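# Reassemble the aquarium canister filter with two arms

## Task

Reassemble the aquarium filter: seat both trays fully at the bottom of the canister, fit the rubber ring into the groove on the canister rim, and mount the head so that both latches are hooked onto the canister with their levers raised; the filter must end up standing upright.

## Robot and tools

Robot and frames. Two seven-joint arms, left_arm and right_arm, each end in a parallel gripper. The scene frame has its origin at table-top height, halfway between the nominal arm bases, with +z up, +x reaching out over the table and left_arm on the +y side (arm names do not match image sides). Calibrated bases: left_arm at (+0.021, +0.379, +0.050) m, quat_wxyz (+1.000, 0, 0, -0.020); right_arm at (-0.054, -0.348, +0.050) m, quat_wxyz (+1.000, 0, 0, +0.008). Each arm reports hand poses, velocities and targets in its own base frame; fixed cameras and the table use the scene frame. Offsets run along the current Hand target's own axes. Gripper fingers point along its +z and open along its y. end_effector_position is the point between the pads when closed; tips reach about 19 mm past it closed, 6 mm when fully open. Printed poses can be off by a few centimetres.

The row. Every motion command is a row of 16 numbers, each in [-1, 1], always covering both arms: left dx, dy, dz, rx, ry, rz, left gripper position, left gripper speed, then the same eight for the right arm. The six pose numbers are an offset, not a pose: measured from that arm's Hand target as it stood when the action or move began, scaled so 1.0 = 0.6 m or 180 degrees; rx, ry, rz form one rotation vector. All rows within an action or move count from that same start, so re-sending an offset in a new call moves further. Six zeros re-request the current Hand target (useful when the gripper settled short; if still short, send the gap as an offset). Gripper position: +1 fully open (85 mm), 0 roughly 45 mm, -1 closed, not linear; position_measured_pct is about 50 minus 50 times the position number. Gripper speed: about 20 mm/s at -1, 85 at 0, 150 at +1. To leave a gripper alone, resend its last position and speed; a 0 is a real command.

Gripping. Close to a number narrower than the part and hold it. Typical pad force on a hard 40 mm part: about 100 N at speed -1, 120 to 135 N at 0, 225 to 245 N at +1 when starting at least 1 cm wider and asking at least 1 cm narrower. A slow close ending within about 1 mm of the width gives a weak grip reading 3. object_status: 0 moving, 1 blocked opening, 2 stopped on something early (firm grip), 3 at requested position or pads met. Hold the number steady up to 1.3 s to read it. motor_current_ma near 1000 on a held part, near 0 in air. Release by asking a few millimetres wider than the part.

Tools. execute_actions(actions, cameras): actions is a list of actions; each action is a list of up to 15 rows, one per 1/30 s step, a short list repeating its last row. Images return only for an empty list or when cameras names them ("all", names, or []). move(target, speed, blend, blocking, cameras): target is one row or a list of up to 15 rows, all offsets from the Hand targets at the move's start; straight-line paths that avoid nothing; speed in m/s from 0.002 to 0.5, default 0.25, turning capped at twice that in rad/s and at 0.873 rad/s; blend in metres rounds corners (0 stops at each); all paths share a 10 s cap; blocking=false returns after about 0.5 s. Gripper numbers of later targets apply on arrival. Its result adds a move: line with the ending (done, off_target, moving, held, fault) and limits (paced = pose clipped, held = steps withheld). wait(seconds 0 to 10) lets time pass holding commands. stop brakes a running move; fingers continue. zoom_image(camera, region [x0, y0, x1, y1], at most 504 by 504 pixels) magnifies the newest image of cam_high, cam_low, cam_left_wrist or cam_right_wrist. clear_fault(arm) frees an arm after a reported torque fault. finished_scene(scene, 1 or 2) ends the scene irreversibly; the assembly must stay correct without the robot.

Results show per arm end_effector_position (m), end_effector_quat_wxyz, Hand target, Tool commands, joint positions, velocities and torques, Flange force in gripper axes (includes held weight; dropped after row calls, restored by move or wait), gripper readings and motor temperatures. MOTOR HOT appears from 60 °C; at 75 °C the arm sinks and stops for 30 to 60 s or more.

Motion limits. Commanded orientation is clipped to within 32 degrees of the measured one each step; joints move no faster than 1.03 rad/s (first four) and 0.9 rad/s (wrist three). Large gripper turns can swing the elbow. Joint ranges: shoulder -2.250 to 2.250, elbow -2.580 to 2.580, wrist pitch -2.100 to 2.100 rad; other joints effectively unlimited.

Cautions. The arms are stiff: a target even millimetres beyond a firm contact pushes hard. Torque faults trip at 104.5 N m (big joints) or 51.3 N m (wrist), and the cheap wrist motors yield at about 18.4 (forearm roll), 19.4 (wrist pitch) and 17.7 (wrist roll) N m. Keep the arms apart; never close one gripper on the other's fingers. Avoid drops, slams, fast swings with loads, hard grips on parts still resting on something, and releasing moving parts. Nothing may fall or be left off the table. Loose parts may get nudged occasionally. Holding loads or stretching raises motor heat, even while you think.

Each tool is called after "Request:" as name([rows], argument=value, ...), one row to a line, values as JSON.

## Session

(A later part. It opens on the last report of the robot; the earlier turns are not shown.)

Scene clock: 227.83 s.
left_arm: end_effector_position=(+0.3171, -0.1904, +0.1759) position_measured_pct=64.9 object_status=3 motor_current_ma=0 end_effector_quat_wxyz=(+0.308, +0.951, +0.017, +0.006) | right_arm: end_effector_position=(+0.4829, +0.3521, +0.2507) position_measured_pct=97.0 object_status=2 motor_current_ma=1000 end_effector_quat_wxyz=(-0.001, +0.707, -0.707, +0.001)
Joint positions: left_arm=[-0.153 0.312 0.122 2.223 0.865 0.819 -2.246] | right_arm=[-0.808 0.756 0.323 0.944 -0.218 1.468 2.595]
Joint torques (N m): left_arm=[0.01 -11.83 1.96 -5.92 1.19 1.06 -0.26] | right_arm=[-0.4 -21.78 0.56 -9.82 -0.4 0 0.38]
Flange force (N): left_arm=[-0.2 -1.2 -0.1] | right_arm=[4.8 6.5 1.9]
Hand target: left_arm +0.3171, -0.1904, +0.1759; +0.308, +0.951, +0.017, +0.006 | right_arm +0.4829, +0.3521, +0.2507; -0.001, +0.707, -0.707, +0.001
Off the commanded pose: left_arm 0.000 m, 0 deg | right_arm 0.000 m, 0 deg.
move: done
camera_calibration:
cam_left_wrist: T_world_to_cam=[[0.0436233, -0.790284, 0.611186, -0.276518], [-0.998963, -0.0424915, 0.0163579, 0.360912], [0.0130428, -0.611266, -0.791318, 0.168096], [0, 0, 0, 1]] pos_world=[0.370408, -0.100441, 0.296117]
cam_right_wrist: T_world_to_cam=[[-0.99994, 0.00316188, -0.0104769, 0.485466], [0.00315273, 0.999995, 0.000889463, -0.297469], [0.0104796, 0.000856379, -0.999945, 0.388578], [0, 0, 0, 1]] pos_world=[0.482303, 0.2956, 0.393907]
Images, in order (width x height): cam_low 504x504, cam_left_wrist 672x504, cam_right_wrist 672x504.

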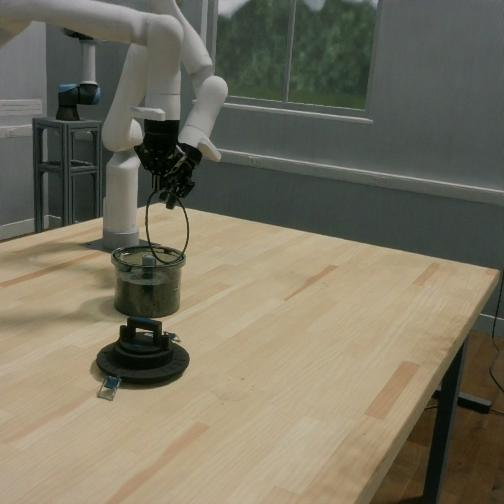

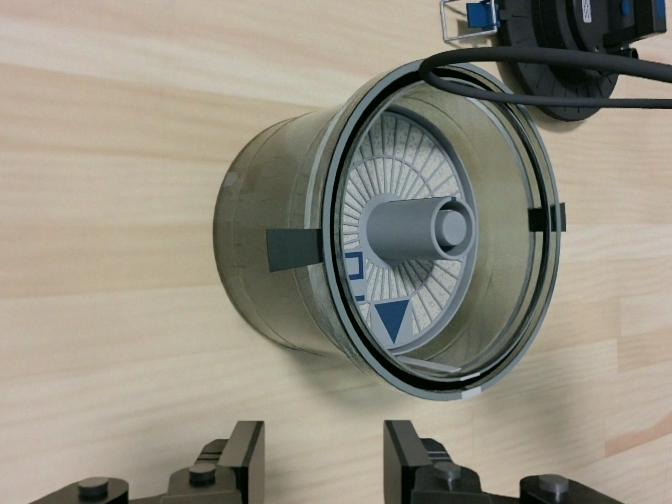

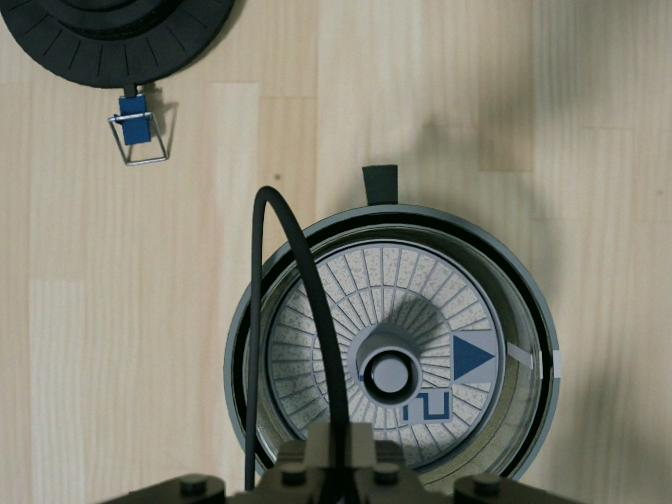

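Request:
move([
  [0,0,0,0,0,0,-0.3,0,0.0,-0.007,0.0,0,0,0,-0.95,-1],
  [0,0,0,0,0,0,-0.3,0,0.0,-0.007,0.02,0,0,0,-0.95,-1],
], speed=0.02, cameras=["cam_left_wrist","cam_right_wrist","cam_low"])

Request:
zoom_image(camera="cam_left_wrist", region=[320, 0, 600, 280])

Request:
zoom_image(camera="cam_low", region=[80, 150, 220, 290])

Scene clock: 230.03 s.
left_arm: end_effector_position=(+0.3171, -0.1904, +0.1759) position_measured_pct=64.9 object_status=3 motor_current_ma=0 end_effector_quat_wxyz=(+0.308, +0.951, +0.017, +0.006) | right_arm: end_effector_position=(+0.4871, +0.3520, +0.2387) position_measured_pct=97.0 object_status=2 motor_current_ma=1000 end_effector_quat_wxyz=(-0.001, +0.707, -0.707, +0.001)
Joint positions: left_arm=[-0.153 0.312 0.122 2.223 0.865 0.819 -2.246] | right_arm=[-0.803 0.77 0.321 0.956 -0.221 1.443 2.601]
Joint torques (N m): left_arm=[-0.05 -11.63 2.02 -5.92 1.22 1.11 -0.23] | right_arm=[-0.4 -21.93 0.64 -9.91 -0.38 -0.07 0.43]
Flange force (N): left_arm=[-0.6 -1.0 -0.3] | right_arm=[5.0 6.9 1.8]
Hand target: left_arm +0.3171, -0.1904, +0.1759; +0.308, +0.951, +0.017, +0.006 | right_arm +0.4871, +0.3520, +0.2387; -0.001, +0.707, -0.707, +0.001
Off the commanded pose: left_arm 0.000 m, 0 deg | right_arm 0.000 m, 0 deg.
move: done
camera_calibration:
cam_left_wrist: T_world_to_cam=[[0.0436233, -0.790284, 0.611186, -0.276518], [-0.998963, -0.0424915, 0.0163579, 0.360912], [0.0130428, -0.611266, -0.791318, 0.168096], [0, 0, 0, 1]] pos_world=[0.370408, -0.100441, 0.296117]
cam_right_wrist: T_world_to_cam=[[-0.99994, 0.00316188, -0.0104769, 0.48954], [0.00315273, 0.999995, 0.000889463, -0.297372], [0.0104796, 0.000856379, -0.999945, 0.376535], [0, 0, 0, 1]] pos_world=[0.486503, 0.2955, 0.381907]
Images, in order (width x height): cam_low 504x504, cam_left_wrist 672x504, cam_right_wrist 672x504.

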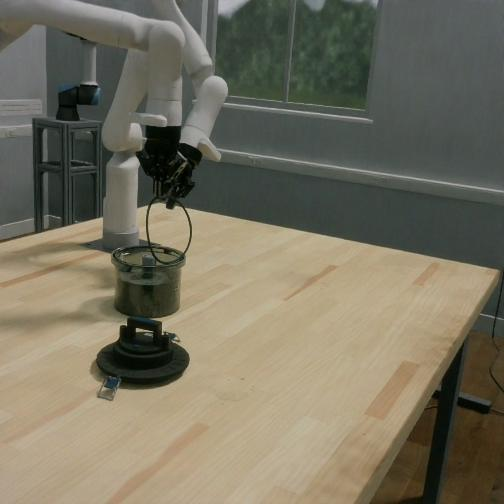

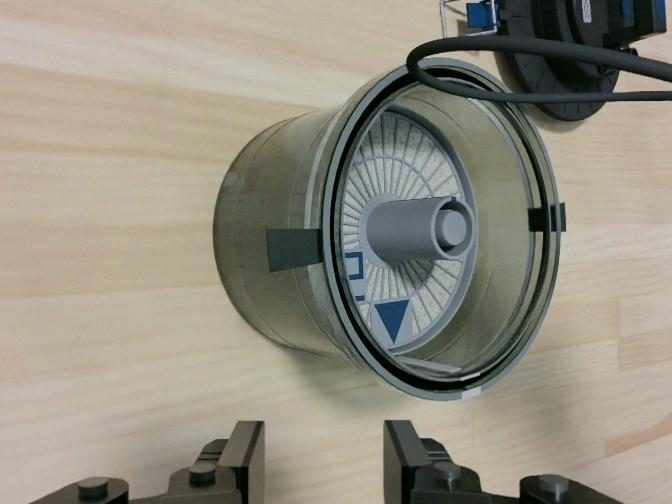

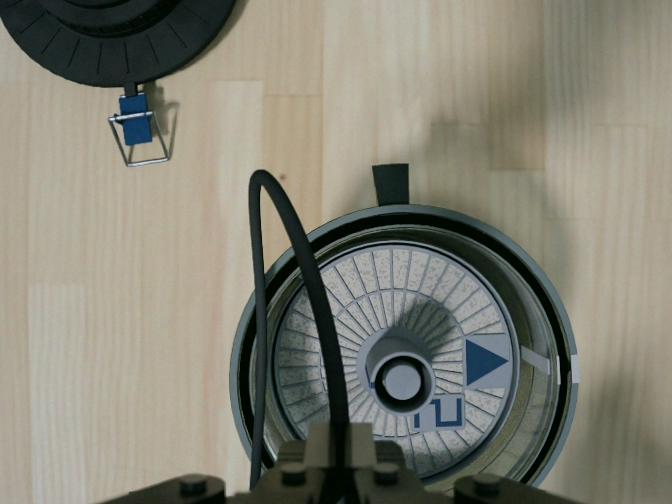

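Scaled by 1.800.

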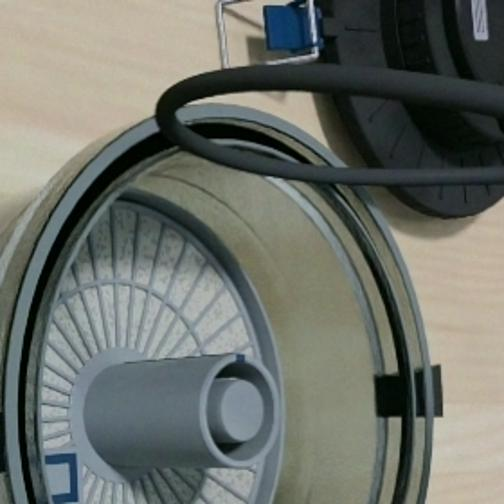

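Scaled by 3.600.

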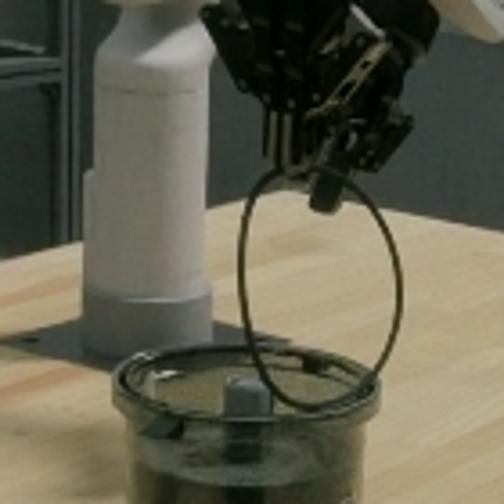

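Request:
move([
  [0,0,0,0,0,0,-0.3,0,0.0,0.0635,0.0445,0,0,0,-0.95,-1],
], speed=0.03, cameras=["cam_left_wrist","cam_right_wrist","cam_low"])

Request:
zoom_image(camera="cam_left_wrist", region=[300, 0, 660, 400])

Request:
zoom_image(camera="cam_low", region=[80, 150, 220, 290])

Scene clock: 235.10 s.
left_arm: end_effector_position=(+0.3171, -0.1904, +0.1759) position_measured_pct=64.9 object_status=3 motor_current_ma=0 end_effector_quat_wxyz=(+0.308, +0.951, +0.017, +0.006) | right_arm: end_effector_position=(+0.4491, +0.3520, +0.2119) position_measured_pct=97.0 object_status=2 motor_current_ma=1000 end_effector_quat_wxyz=(-0.001, +0.707, -0.707, +0.001)
Joint positions: left_arm=[-0.153 0.312 0.122 2.223 0.865 0.819 -2.246] | right_arm=[-0.869 0.705 0.32 1.169 -0.211 1.297 2.576]
Joint torques (N m): left_arm=[0.04 -11.84 1.93 -6 1.13 1.07 -0.21] | right_arm=[-0.47 -20.59 0.65 -9.56 -0.37 -0.19 0.39]
Flange force (N): left_arm=[-0.6 -1.5 0.3] | right_arm=[4.1 5.0 0.3]
Hand target: left_arm +0.3171, -0.1904, +0.1759; +0.308, +0.951, +0.017, +0.006 | right_arm +0.4491, +0.3520, +0.2119; -0.001, +0.707, -0.707, +0.001
Off the commanded pose: left_arm 0.000 m, 0 deg | right_arm 0.000 m, 0 deg.
move: done
camera_calibration:
cam_left_wrist: T_world_to_cam=[[0.0436233, -0.790284, 0.611186, -0.276518], [-0.998963, -0.0424915, 0.0163579, 0.360912], [0.0130428, -0.611266, -0.791318, 0.168096], [0, 0, 0, 1]] pos_world=[0.370408, -0.100441, 0.296117]
cam_right_wrist: T_world_to_cam=[[-0.99994, 0.00326186, -0.0104757, 0.451232], [0.00325271, 0.999994, 0.000890919, -0.297273], [0.0104785, 0.000856791, -0.999945, 0.350135], [0, 0, 0, 1]] pos_world=[0.448503, 0.2955, 0.355107]
Images, in order (width x height): cam_low 504x504, cam_left_wrist 672x504, cam_right_wrist 672x504.

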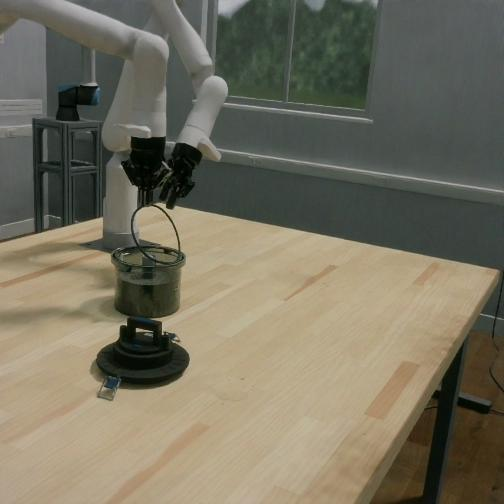

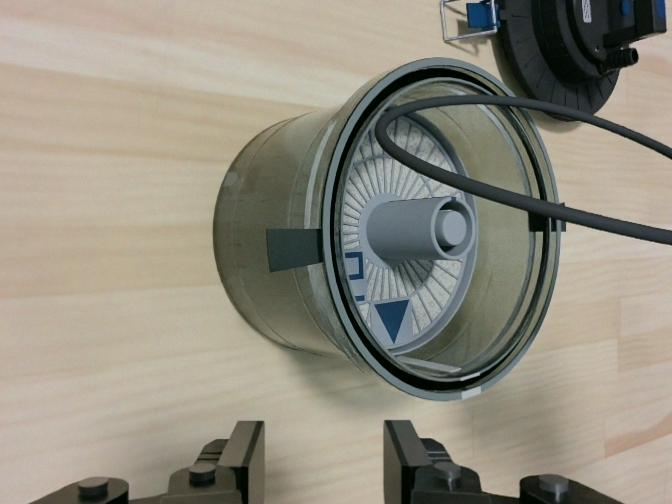

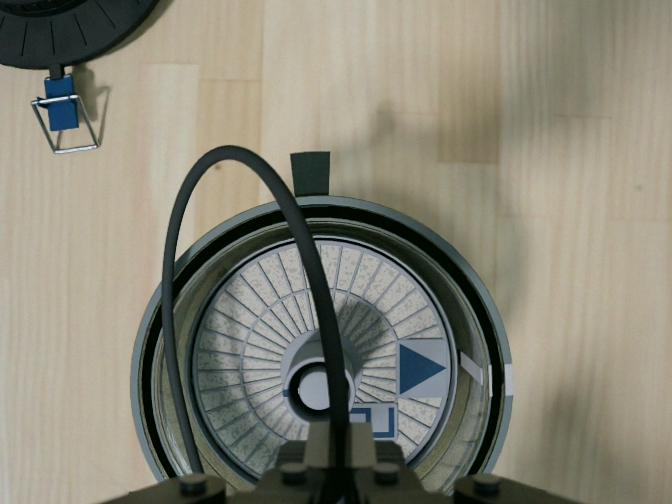

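Scaled by 1.260.

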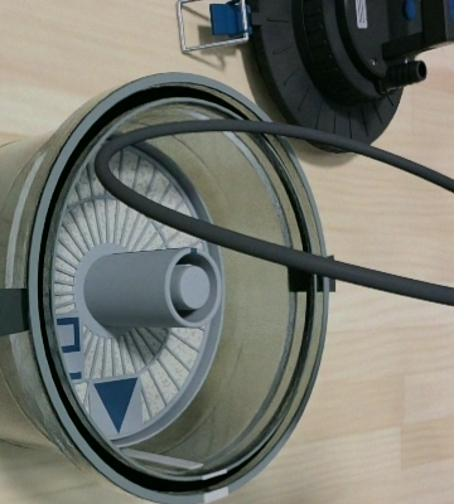

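Scaled by 3.600.

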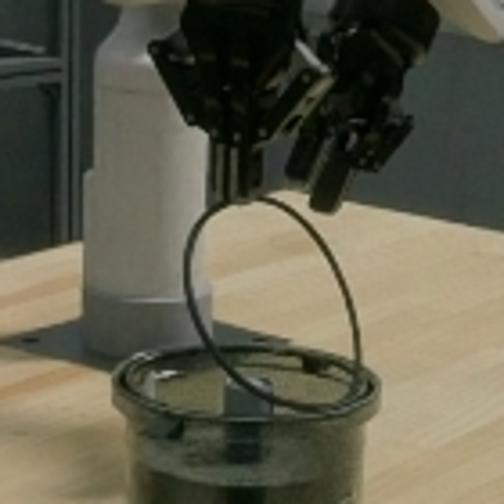

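Request:
move([
  [0,0,0,0,0,0,-0.3,0,0.0,0.0,-0.03,0,0,0,-0.95,-1],
  [0,0,0,0,0,0,-0.3,0,0.0,-0.02,-0.03,0,0,0,-0.95,-1],
], speed=0.03, cameras=["cam_left_wrist","cam_right_wrist","cam_low"])

Request:
zoom_image(camera="cam_left_wrist", region=[300, 0, 660, 400])

Request:
zoom_image(camera="cam_low", region=[80, 150, 220, 290])

Scene clock: 238.20 s.
left_arm: end_effector_position=(+0.3171, -0.1904, +0.1759) position_measured_pct=64.9 object_status=3 motor_current_ma=0 end_effector_quat_wxyz=(+0.308, +0.951, +0.017, +0.006) | right_arm: end_effector_position=(+0.4610, +0.3520, +0.2299) position_measured_pct=97.0 object_status=2 motor_current_ma=1000 end_effector_quat_wxyz=(-0.001, +0.707, -0.707, +0.001)
Joint positions: left_arm=[-0.153 0.312 0.122 2.223 0.865 0.819 -2.246] | right_arm=[-0.849 0.718 0.322 1.086 -0.212 1.366 2.583]
Joint torques (N m): left_arm=[0.01 -11.76 1.98 -5.94 1.12 1.11 -0.23] | right_arm=[-0.33 -21.09 0.65 -9.86 -0.39 -0.24 0.42]
Flange force (N): left_arm=[-0.6 -1.3 0.2] | right_arm=[4.3 5.8 1.0]
Hand target: left_arm +0.3171, -0.1904, +0.1759; +0.308, +0.951, +0.017, +0.006 | right_arm +0.4611, +0.3520, +0.2299; -0.001, +0.707, -0.707, +0.001
Off the commanded pose: left_arm 0.000 m, 0 deg | right_arm 0.000 m, 0 deg.
move: done
camera_calibration:
cam_left_wrist: T_world_to_cam=[[0.0436233, -0.790284, 0.611186, -0.276518], [-0.998963, -0.0424915, 0.0163579, 0.360912], [0.0130428, -0.611266, -0.791318, 0.168096], [0, 0, 0, 1]] pos_world=[0.370408, -0.100441, 0.296117]
cam_right_wrist: T_world_to_cam=[[-0.99994, 0.00316334, -0.0104769, 0.463349], [0.00315419, 0.999995, 0.000889484, -0.297282], [0.0104796, 0.000856385, -0.999945, 0.368009], [0, 0, 0, 1]] pos_world=[0.460403, 0.2955, 0.373107]
Images, in order (width x height): cam_low 504x504, cam_left_wrist 672x504, cam_right_wrist 672x504.

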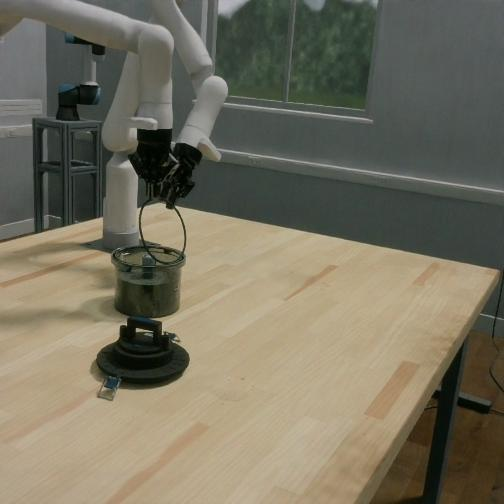

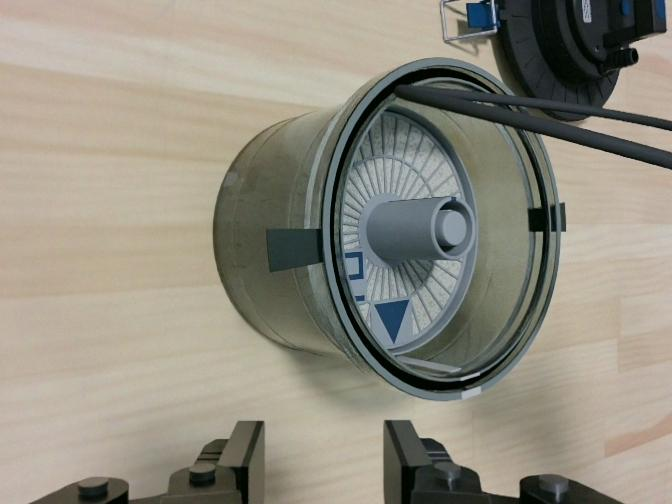

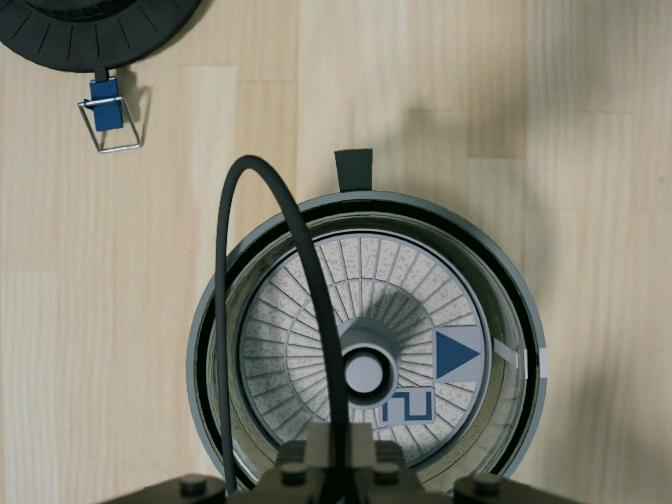

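Scaled by 1.260.

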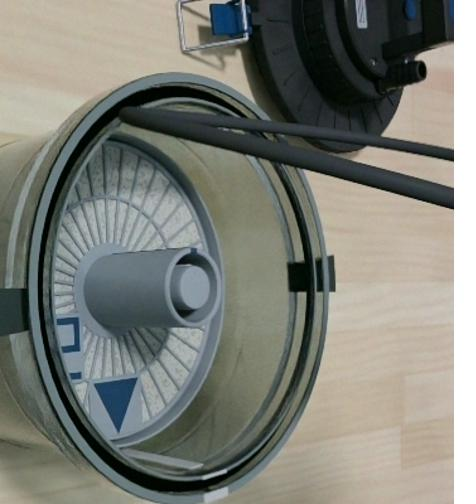

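Scaled by 3.600.

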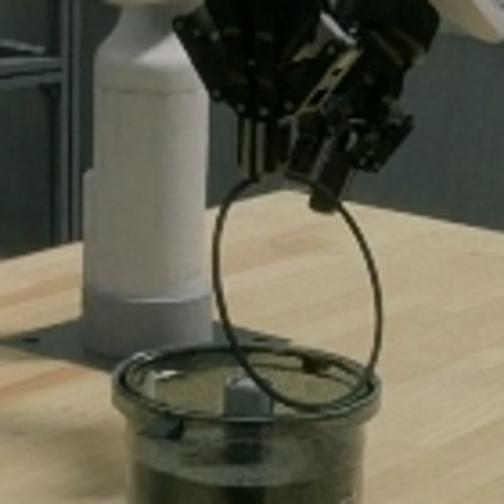

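Request:
move([
  [0,0,0,0,0,0,-0.3,0,0.0,0.0,-0.13,0,0,0,-0.95,-1],
  [0,0,0,0,0,0,-0.3,0,0.112,0.318,-0.13,0,0,-0.5,-0.95,-1],
], speed=0.12, blend=[0.02,0], cameras=["cam_low","cam_right_wrist"])

Scene clock: 247.57 s.
left_arm: end_effector_position=(+0.3171, -0.1904, +0.1759) position_measured_pct=64.9 object_status=3 motor_current_ma=0 end_effector_quat_wxyz=(+0.308, +0.951, +0.017, +0.006) | right_arm: end_effector_position=(+0.2700, +0.2849, +0.3074) position_measured_pct=97.0 object_status=2 motor_current_ma=1000 end_effector_quat_wxyz=(+0.001, +1.000, +0.000, +0.001)
Joint positions: left_arm=[-0.153 0.312 0.122 2.223 0.865 0.819 -2.246] | right_arm=[-0.877 0.208 -0.001 1.613 0.003 1.32 3.833]
Joint torques (N m): left_arm=[-0.04 -11.82 1.98 -5.97 1.22 1.05 -0.23] | right_arm=[-0.41 -12.36 -1.3 -10.14 -0.42 -0.13 0.36]
Flange force (N): left_arm=[-0.4 -1.2 -0.1] | right_arm=[-3.0 4.5 2.5]
Hand target: left_arm +0.3171, -0.1904, +0.1759; +0.308, +0.951, +0.017, +0.006 | right_arm +0.2700, +0.2849, +0.3074; +0.001, +1.000, +0.000, +0.001
Off the commanded pose: left_arm 0.000 m, 0 deg | right_arm 0.000 m, 0 deg.
move: done
camera_calibration:
cam_right_wrist: T_world_to_cam=[[-0.00330306, -0.999974, -0.00647984, 0.28888], [-0.999994, 0.00330845, -0.000822095, 0.325732], [0.000843511, 0.00647708, -0.999979, 0.448576], [0, 0, 0, 1]] pos_world=[0.326306, 0.284889, 0.450706]
Images, in order (width x height): cam_low 504x504, cam_right_wrist 672x504.

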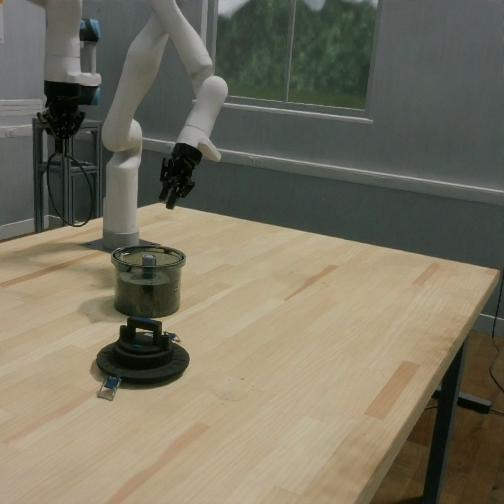

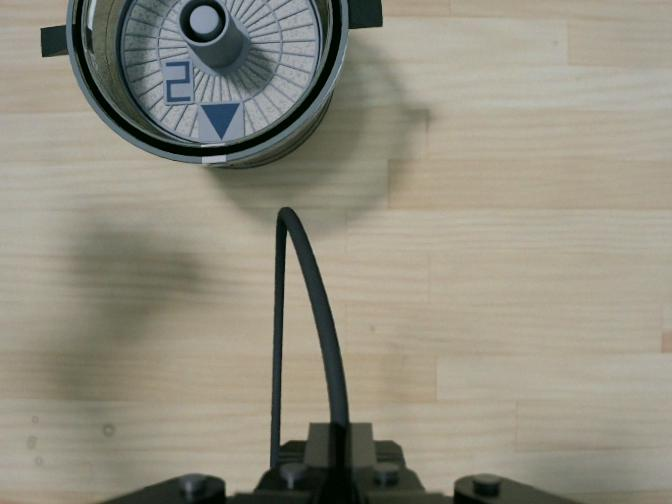

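Request:
move([
  [0,0,0,0,0,0,-0.3,0,0,0,0.3,0,0,0,-0.95,-1],
  [0,0,0,0,0,0,-0.3,0,0,0,0.556,0,0,0,-0.95,-1],
], speed=[0.12,0.06], cameras=["cam_low","cam_right_wrist"])

Request:
zoom_image(camera="cam_low", region=[20, 220, 140, 320])

Scene clock: 252.83 s.
left_arm: end_effector_position=(+0.3171, -0.1904, +0.1759) position_measured_pct=64.9 object_status=3 motor_current_ma=0 end_effector_quat_wxyz=(+0.308, +0.951, +0.017, +0.006) | right_arm: end_effector_position=(+0.2710, +0.2845, -0.0261) position_measured_pct=97.0 object_status=2 motor_current_ma=1000 end_effector_quat_wxyz=(+0.001, +1.000, +0.000, +0.001)
Joint positions: left_arm=[-0.153 0.312 0.122 2.223 0.865 0.819 -2.246] | right_arm=[-0.871 0.778 -0.006 2.052 0.023 0.311 3.815]
Joint torques (N m): left_arm=[-0.03 -11.71 1.97 -6 1.24 1.08 -0.25] | right_arm=[-0.4 -16.26 -1.03 -4.26 -0.39 0.09 0.41]
Flange force (N): left_arm=[-0.7 -1.1 -0.2] | right_arm=[-3.9 4.5 -1.9]
Hand target: left_arm +0.3171, -0.1904, +0.1759; +0.308, +0.951, +0.017, +0.006 | right_arm +0.2710, +0.2846, -0.0261; +0.001, +1.000, +0.000, +0.001
Off the commanded pose: left_arm 0.000 m, 0 deg | right_arm 0.000 m, 0 deg.
move: done
camera_calibration:
cam_right_wrist: T_world_to_cam=[[-0.00320307, -0.999974, -0.00648087, 0.286189], [-0.999995, 0.00320847, -0.000823151, 0.326388], [0.000843923, 0.0064782, -0.999979, 0.114985], [0, 0, 0, 1]] pos_world=[0.327206, 0.284389, 0.117106]
Images, in order (width x height): cam_low 504x504, cam_right_wrist 672x504.

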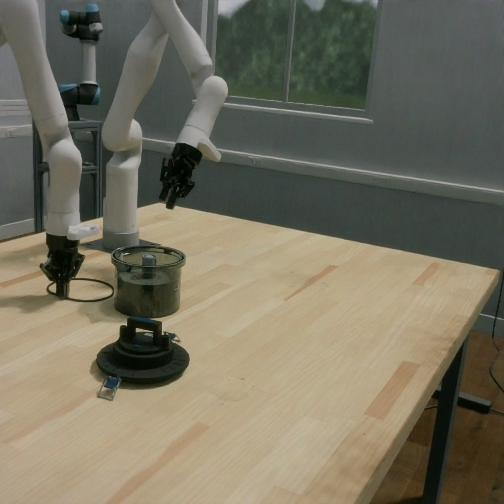

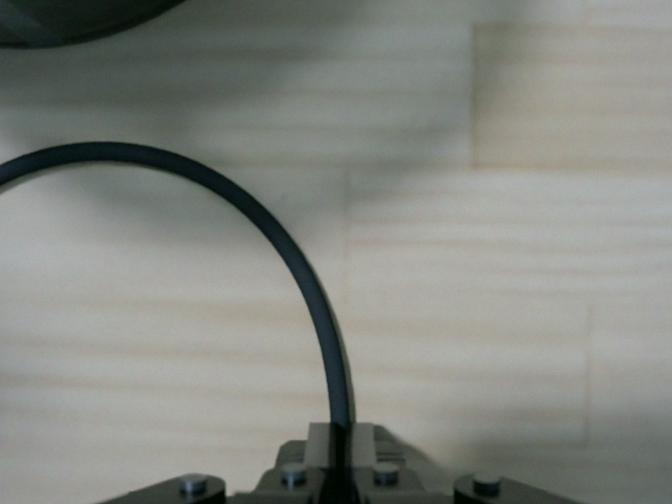

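Scaled by 4.200.

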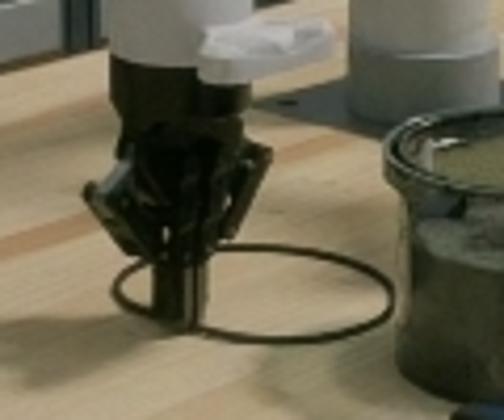

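Request:
move(target=[-0.204,0.006,0.2437,0.2,0,0,-0.5,0,0,0,0,0,0,0,-0.95,-1], speed=0.12, cameras=["cam_low","cam_left_wrist"])

Scene clock: 257.07 s.
left_arm: end_effector_position=(+0.1982, -0.2836, +0.0595) position_measured_pct=74.9 object_status=3 motor_current_ma=0 end_effector_quat_wxyz=(-0.001, +1.000, +0.018, +0.001) | right_arm: end_effector_position=(+0.2710, +0.2845, -0.0262) position_measured_pct=97.0 object_status=2 motor_current_ma=1000 end_effector_quat_wxyz=(+0.001, +1.000, +0.000, +0.001)
Joint positions: left_arm=[1.048 0.516 -0.21 2.165 0.22 0.48 -0.865] | right_arm=[-0.871 0.778 -0.006 2.052 0.023 0.311 3.815]
Joint torques (N m): left_arm=[0.15 -14.77 0.07 -4.58 0.16 0.09 0.2] | right_arm=[-0.4 -16.33 -1.05 -4.25 -0.43 -0.15 0.41]
Flange force (N): left_arm=[0.3 -1.2 1.8] | right_arm=[-3.5 4.0 -2.3]
Hand target: left_arm +0.1982, -0.2836, +0.0595; -0.001, +1.000, +0.018, +0.001 | right_arm +0.2710, +0.2845, -0.0262; +0.001, +1.000, +0.000, +0.001
Off the commanded pose: left_arm 0.000 m, 0 deg | right_arm 0.000 m, 0 deg.
move: done
camera_calibration:
cam_left_wrist: T_world_to_cam=[[0.0519376, -0.998217, 0.0294251, -0.299752], [-0.998618, -0.0516774, 0.00953437, 0.23779], [-0.00799675, -0.0298797, -0.999522, 0.202065], [0, 0, 0, 1]] pos_world=[0.254646, -0.280892, 0.208522]
Images, in order (width x height): cam_low 504x504, cam_left_wrist 672x504.

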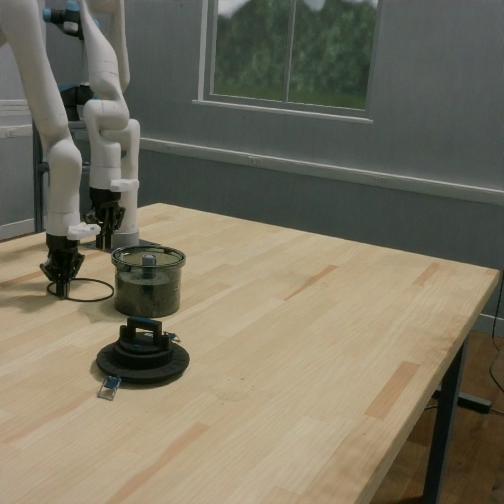

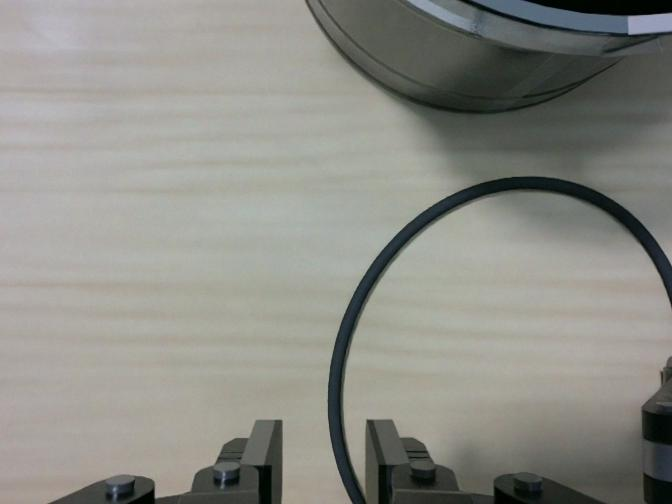

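Request:
move([
  [-0.0083,0.0073,0,0,0,0,-0.5,0,0,0,0,0,0,0,-0.95,-1],
  [-0.0083,0.0073,0.125,0,0,0,-0.5,0,0,0,0,0,0,0,-0.95,-1],
], speed=0.06, cameras=["cam_low","cam_left_wrist"])

Request:
zoom_image(camera="cam_low", region=[20, 200, 140, 320])

Scene clock: 261.40 s.
left_arm: end_effector_position=(+0.1935, -0.2880, -0.0155) position_measured_pct=74.9 object_status=3 motor_current_ma=0 end_effector_quat_wxyz=(-0.001, +1.000, +0.018, +0.001) | right_arm: end_effector_position=(+0.2710, +0.2845, -0.0262) position_measured_pct=97.0 object_status=2 motor_current_ma=1000 end_effector_quat_wxyz=(+0.001, +1.000, +0.000, +0.001)
Joint positions: left_arm=[0.989 0.717 -0.108 2.198 0.295 0.24 -0.914] | right_arm=[-0.871 0.778 -0.006 2.052 0.023 0.311 3.815]
Joint torques (N m): left_arm=[0.15 -16 0.64 -2.74 0.21 0.18 -0.19] | right_arm=[-0.4 -16.35 -1.06 -4.27 -0.4 -0.15 0.41]
Flange force (N): left_arm=[-0.7 -1.2 0.7] | right_arm=[-3.5 4.0 -2.3]
Hand target: left_arm +0.1935, -0.2880, -0.0155; -0.001, +1.000, +0.018, +0.001 | right_arm +0.2710, +0.2845, -0.0262; +0.001, +1.000, +0.000, +0.001
Off the commanded pose: left_arm 0.000 m, 0 deg | right_arm 0.000 m, 0 deg.
move: done
camera_calibration:
cam_left_wrist: T_world_to_cam=[[0.0519363, -0.99822, 0.0293254, -0.301781], [-0.998618, -0.0516771, 0.0095292, 0.23358], [-0.00799679, -0.0297797, -0.999524, 0.126958], [0, 0, 0, 1]] pos_world=[0.249946, -0.285392, 0.133522]
Images, in order (width x height): cam_low 504x504, cam_left_wrist 672x504.

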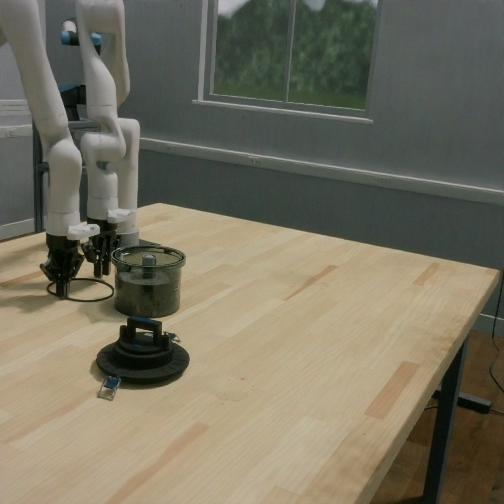

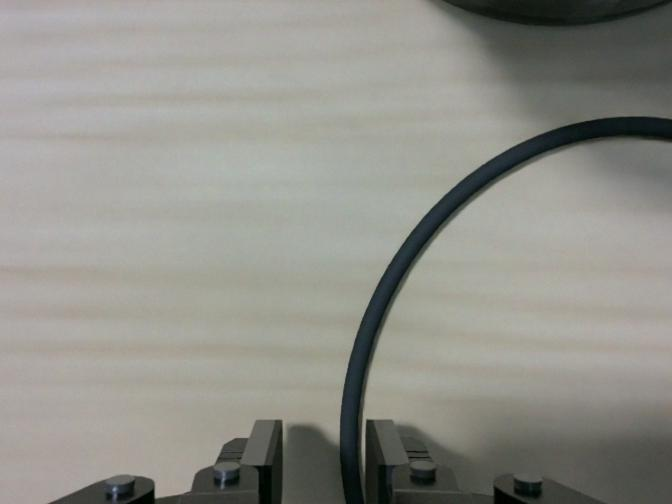

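Scaled by 4.200.

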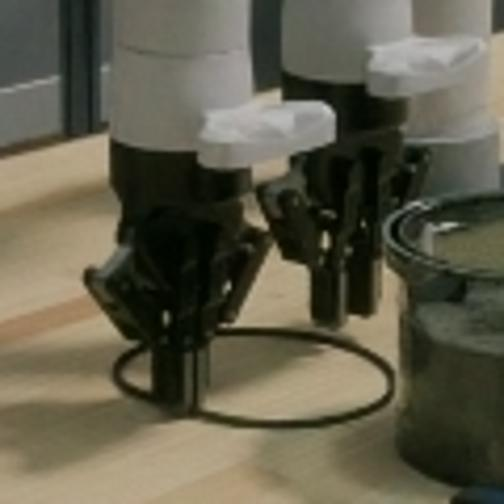

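Request:
move([
  [0,0.0121,0,0,0,0,-0.5,0,0,0,0,0,0,0,-0.95,-1],
  [0,0.0121,0.014,0,0,0,-0.5,0,0,0,0,0,0,0,-0.95,-1],
], speed=0.03, cameras=["cam_low","cam_left_wrist"])

Scene clock: 263.17 s.
left_arm: end_effector_position=(+0.1938, -0.2953, -0.0239) position_measured_pct=74.9 object_status=3 motor_current_ma=0 end_effector_quat_wxyz=(-0.001, +1.000, +0.018, +0.001) | right_arm: end_effector_position=(+0.2710, +0.2845, -0.0262) position_measured_pct=97.0 object_status=2 motor_current_ma=1000 end_effector_quat_wxyz=(+0.001, +1.000, +0.000, +0.001)
Joint positions: left_arm=[0.997 0.744 -0.103 2.179 0.302 0.231 -0.908] | right_arm=[-0.871 0.778 -0.006 2.052 0.023 0.311 3.815]
Joint torques (N m): left_arm=[0.13 -16.51 0.52 -2.72 0.3 0.16 -0.19] | right_arm=[-0.4 -16.37 -1.06 -4.25 -0.41 -0.15 0.41]
Flange force (N): left_arm=[-0.7 -1.4 1.2] | right_arm=[-3.4 4.0 -2.2]
Hand target: left_arm +0.1938, -0.2953, -0.0239; -0.001, +1.000, +0.018, +0.001 | right_arm +0.2710, +0.2845, -0.0262; +0.001, +1.000, +0.000, +0.001
Off the commanded pose: left_arm 0.000 m, 0 deg | right_arm 0.000 m, 0 deg.
move: done
camera_calibration:
cam_left_wrist: T_world_to_cam=[[0.0519363, -0.99822, 0.0293254, -0.308837], [-0.998618, -0.0516771, 0.0095292, 0.233583], [-0.00799679, -0.0297797, -0.999524, 0.118347], [0, 0, 0, 1]] pos_world=[0.250246, -0.292692, 0.125122]
Images, in order (width x height): cam_low 504x504, cam_left_wrist 672x504.

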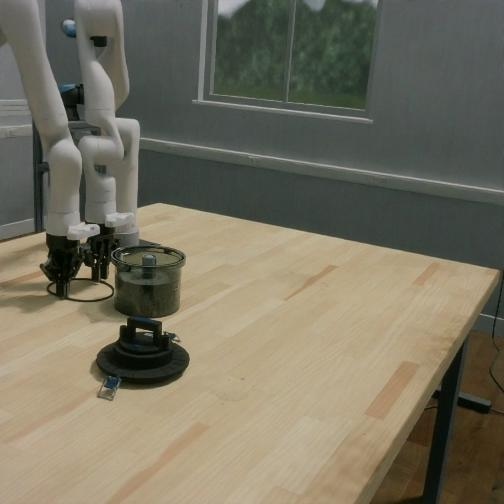

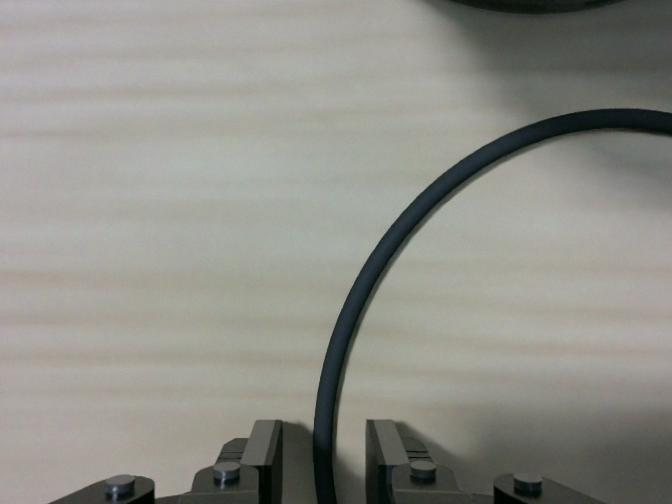

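Request:
move([
  [0,0,0.006,0,0,0,-0.5,0,0,0,0,0,0,0,-0.95,-1],
  [0,0,0.006,0,0,0,-0.95,-1,0,0,0,0,0,0,-0.95,-1],
], speed=0.02, cameras=["cam_left_wrist"])

Scene clock: 266.03 s.
left_arm: end_effector_position=(+0.1938, -0.2953, -0.0275) position_measured_pct=97.4 object_status=0 motor_current_ma=1000 end_effector_quat_wxyz=(-0.001, +1.000, +0.018, +0.001) | right_arm: end_effector_position=(+0.2710, +0.2845, -0.0262) position_measured_pct=97.0 object_status=2 motor_current_ma=1000 end_effector_quat_wxyz=(+0.001, +1.000, +0.000, +0.001)
Joint positions: left_arm=[0.993 0.755 -0.098 2.179 0.304 0.221 -0.909] | right_arm=[-0.871 0.778 -0.006 2.052 0.023 0.311 3.815]
Joint torques (N m): left_arm=[0.24 -12.16 1.34 -3.09 0.3 -0.59 -0.19] | right_arm=[-0.42 -16.31 -1.02 -4.25 -0.41 -0.12 0.4]
Flange force (N): left_arm=[-1.4 -2.8 -14.4] | right_arm=[-3.5 4.1 -2.3]
Hand target: left_arm +0.1938, -0.2953, -0.0275; -0.001, +1.000, +0.018, +0.001 | right_arm +0.2710, +0.2845, -0.0262; +0.001, +1.000, +0.000, +0.001
Off the commanded pose: left_arm 0.000 m, 0 deg | right_arm 0.000 m, 0 deg.
move: done
camera_calibration:
cam_left_wrist: T_world_to_cam=[[0.0519363, -0.99822, 0.0293254, -0.308728], [-0.998618, -0.0516771, 0.0095292, 0.233618], [-0.00799679, -0.0297797, -0.999524, 0.114649], [0, 0, 0, 1]] pos_world=[0.250246, -0.292692, 0.121422]
Images, in order (width x height): cam_left_wrist 672x504.

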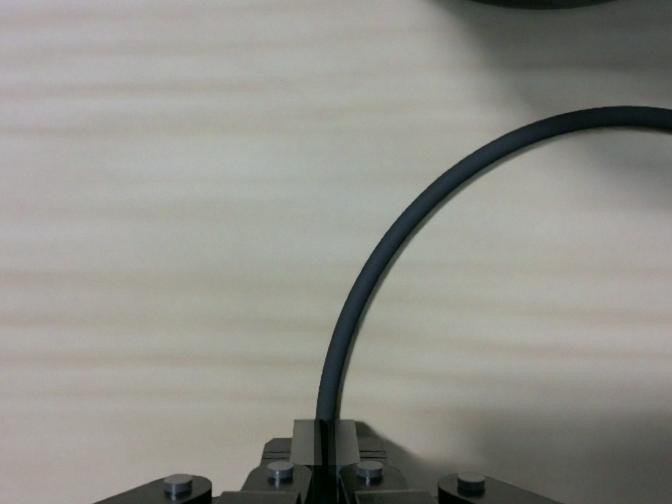

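Request:
move(target=[0,0,-0.2,0,0,0,-0.95,-1,0,0,-0.2,0,0,0,-0.95,-1], speed=0.06, cameras=["all"])

Request:
zoom_image(camera="cam_low", region=[20, 180, 160, 320])

Scene clock: 268.93 s.
left_arm: end_effector_position=(+0.1936, -0.2954, +0.0924) position_measured_pct=97.4 object_status=2 motor_current_ma=1000 end_effector_quat_wxyz=(-0.001, +1.000, +0.018, +0.001) | right_arm: end_effector_position=(+0.2707, +0.2847, +0.0938) position_measured_pct=97.0 object_status=2 motor_current_ma=1000 end_effector_quat_wxyz=(+0.001, +1.000, +0.000, +0.001)
Joint positions: left_arm=[1.111 0.448 -0.249 2.111 0.186 0.603 -0.802] | right_arm=[-0.869 0.497 -0.01 1.991 0.013 0.653 3.824]
Joint torques (N m): left_arm=[0.13 -14.11 0.38 -5.8 0.16 0.2 -0.25] | right_arm=[-0.41 -14.9 -1.15 -6.91 -0.39 -0.34 0.42]
Flange force (N): left_arm=[-1.4 -1.7 1.0] | right_arm=[-3.1 3.3 -0.4]
Hand target: left_arm +0.1936, -0.2954, +0.0925; -0.001, +1.000, +0.018, +0.001 | right_arm +0.2707, +0.2847, +0.0938; +0.001, +1.000, +0.000, +0.001
Off the commanded pose: left_arm 0.000 m, 0 deg | right_arm 0.000 m, 0 deg.
move: done
camera_calibration:
cam_left_wrist: T_world_to_cam=[[0.0519363, -0.99822, 0.0293254, -0.312337], [-0.998618, -0.0516771, 0.0095292, 0.23227], [-0.00799679, -0.0297797, -0.999524, 0.234587], [0, 0, 0, 1]] pos_world=[0.250046, -0.292792, 0.241422]
cam_right_wrist: T_world_to_cam=[[-0.00320348, -0.999974, -0.00648119, 0.287166], [-0.999994, 0.00320953, -0.000923139, 0.32621], [0.000943916, 0.0064782, -0.999979, 0.234949], [0, 0, 0, 1]] pos_world=[0.326907, 0.284589, 0.237106]

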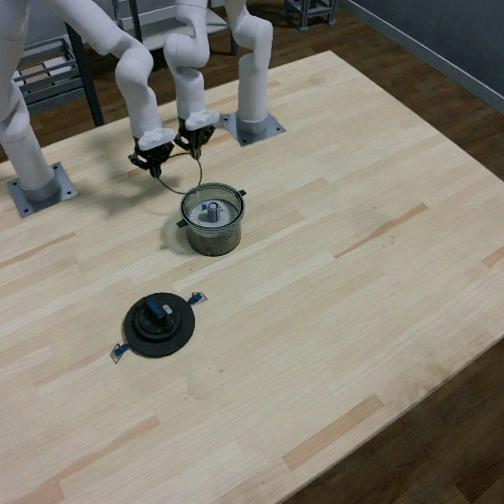

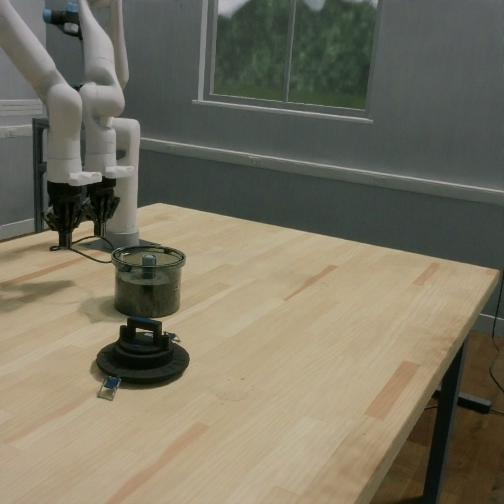

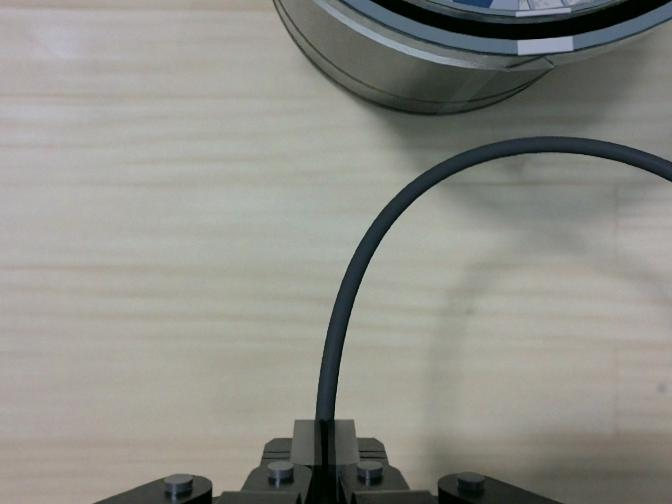

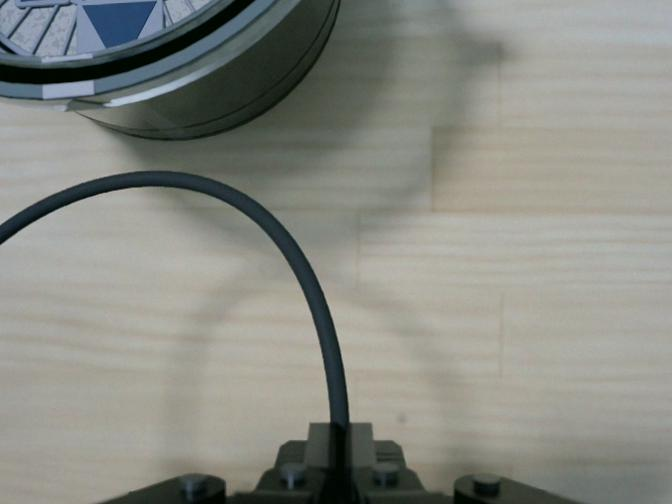

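Scaled by 3.600.

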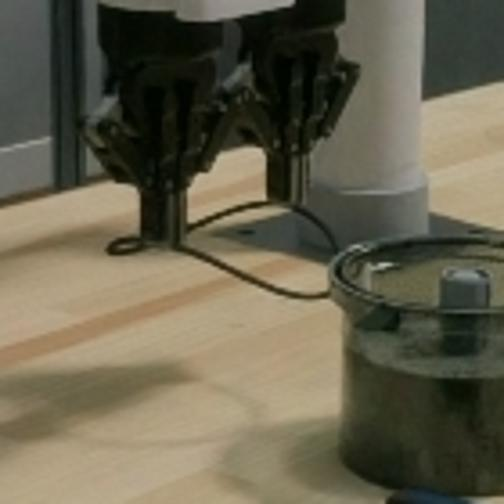

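Request:
execute_actions(actions=[])

Scene clock: 271.27 s.
left_arm: end_effector_position=(+0.1936, -0.2954, +0.0925) position_measured_pct=97.4 object_status=2 motor_current_ma=1000 end_effector_quat_wxyz=(-0.001, +1.000, +0.018, +0.001) | right_arm: end_effector_position=(+0.2707, +0.2847, +0.0938) position_measured_pct=97.0 object_status=2 motor_current_ma=1000 end_effector_quat_wxyz=(+0.001, +1.000, +0.000, +0.001)
Joint positions: left_arm=[1.111 0.448 -0.249 2.111 0.186 0.603 -0.802] | right_arm=[-0.869 0.497 -0.01 1.991 0.013 0.653 3.824]
Joint velocities: within noise
Joint torques (N m): left_arm=[0.03 -14.48 0.36 -5.84 0.28 0.03 -0.18] | right_arm=[-0.43 -14.61 -1.15 -6.92 -0.39 -0.2 0.39]
Motor temperatures (°C): left_arm=[37 35 32 36 38 42 49] | right_arm=[37 40 36 36 51 50 38]
Flange force (N): left_arm=[-1.1 -1.0 1.1] | right_arm=[-3.5 3.9 -0.6]
Hand target: left_arm +0.1936, -0.2954, +0.0925; -0.001, +1.000, +0.018, +0.001 | right_arm +0.2707, +0.2847, +0.0938; +0.001, +1.000, +0.000, +0.001
Tool commands: left_gripper/position=-0.95 left_gripper/speed=-1.0 right_gripper/position=-0.95 right_gripper/speed=-1.0
Off the commanded pose: left_arm 0.000 m, 0 deg | right_arm 0.000 m, 0 deg.
camera_calibration:
cam_left_wrist: T_world_to_cam=[[0.0519363, -0.99822, 0.0293254, -0.312337], [-0.998618, -0.0516771, 0.0095292, 0.23227], [-0.00799679, -0.0297797, -0.999524, 0.234587], [0, 0, 0, 1]] pos_world=[0.250046, -0.292792, 0.241422]
cam_right_wrist: T_world_to_cam=[[-0.00320242, -0.999974, -0.0064812, 0.287165], [-0.999994, 0.00320847, -0.00092315, 0.326211], [0.000943921, 0.00647821, -0.999979, 0.234949], [0, 0, 0, 1]] pos_world=[0.326907, 0.284589, 0.237106]

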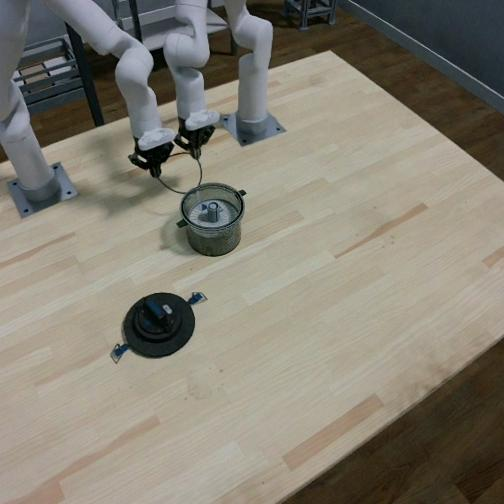

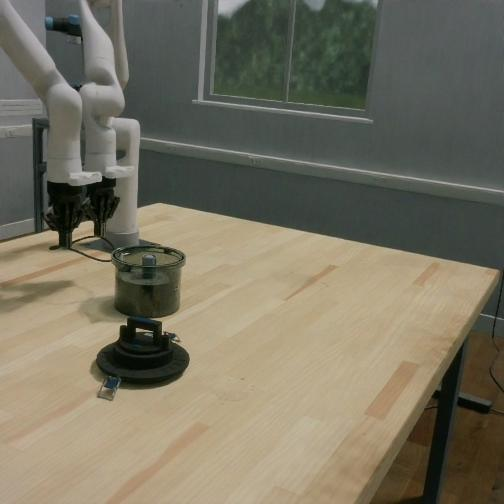

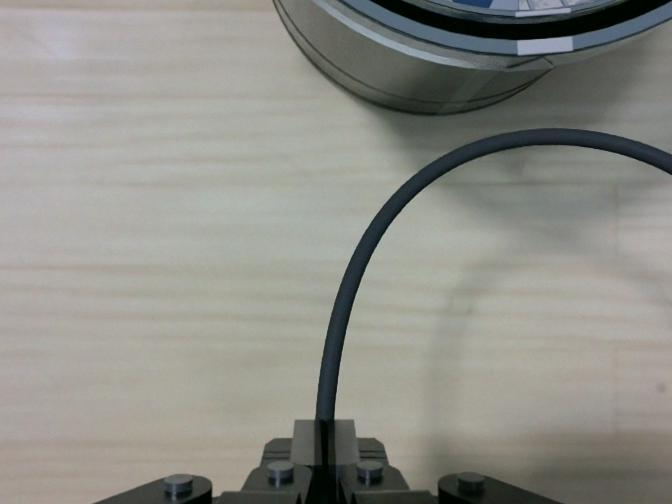

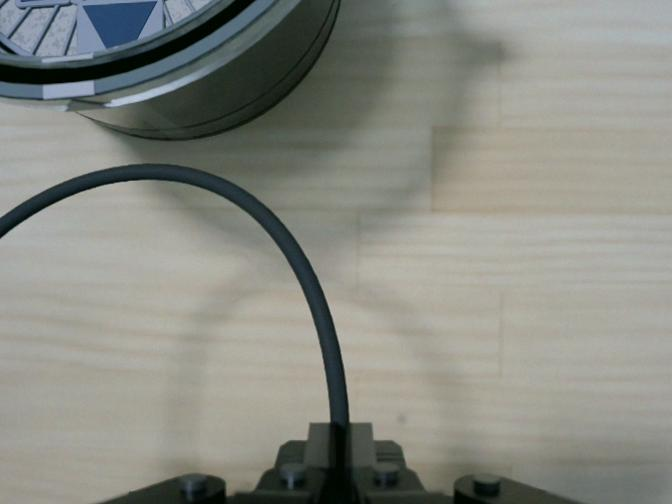

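Request:
zoom_image(camera="cam_low", region=[20, 150, 220, 350])

Scaled by 2.520.

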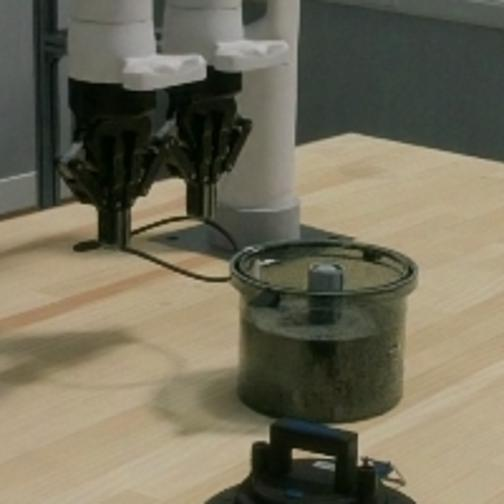

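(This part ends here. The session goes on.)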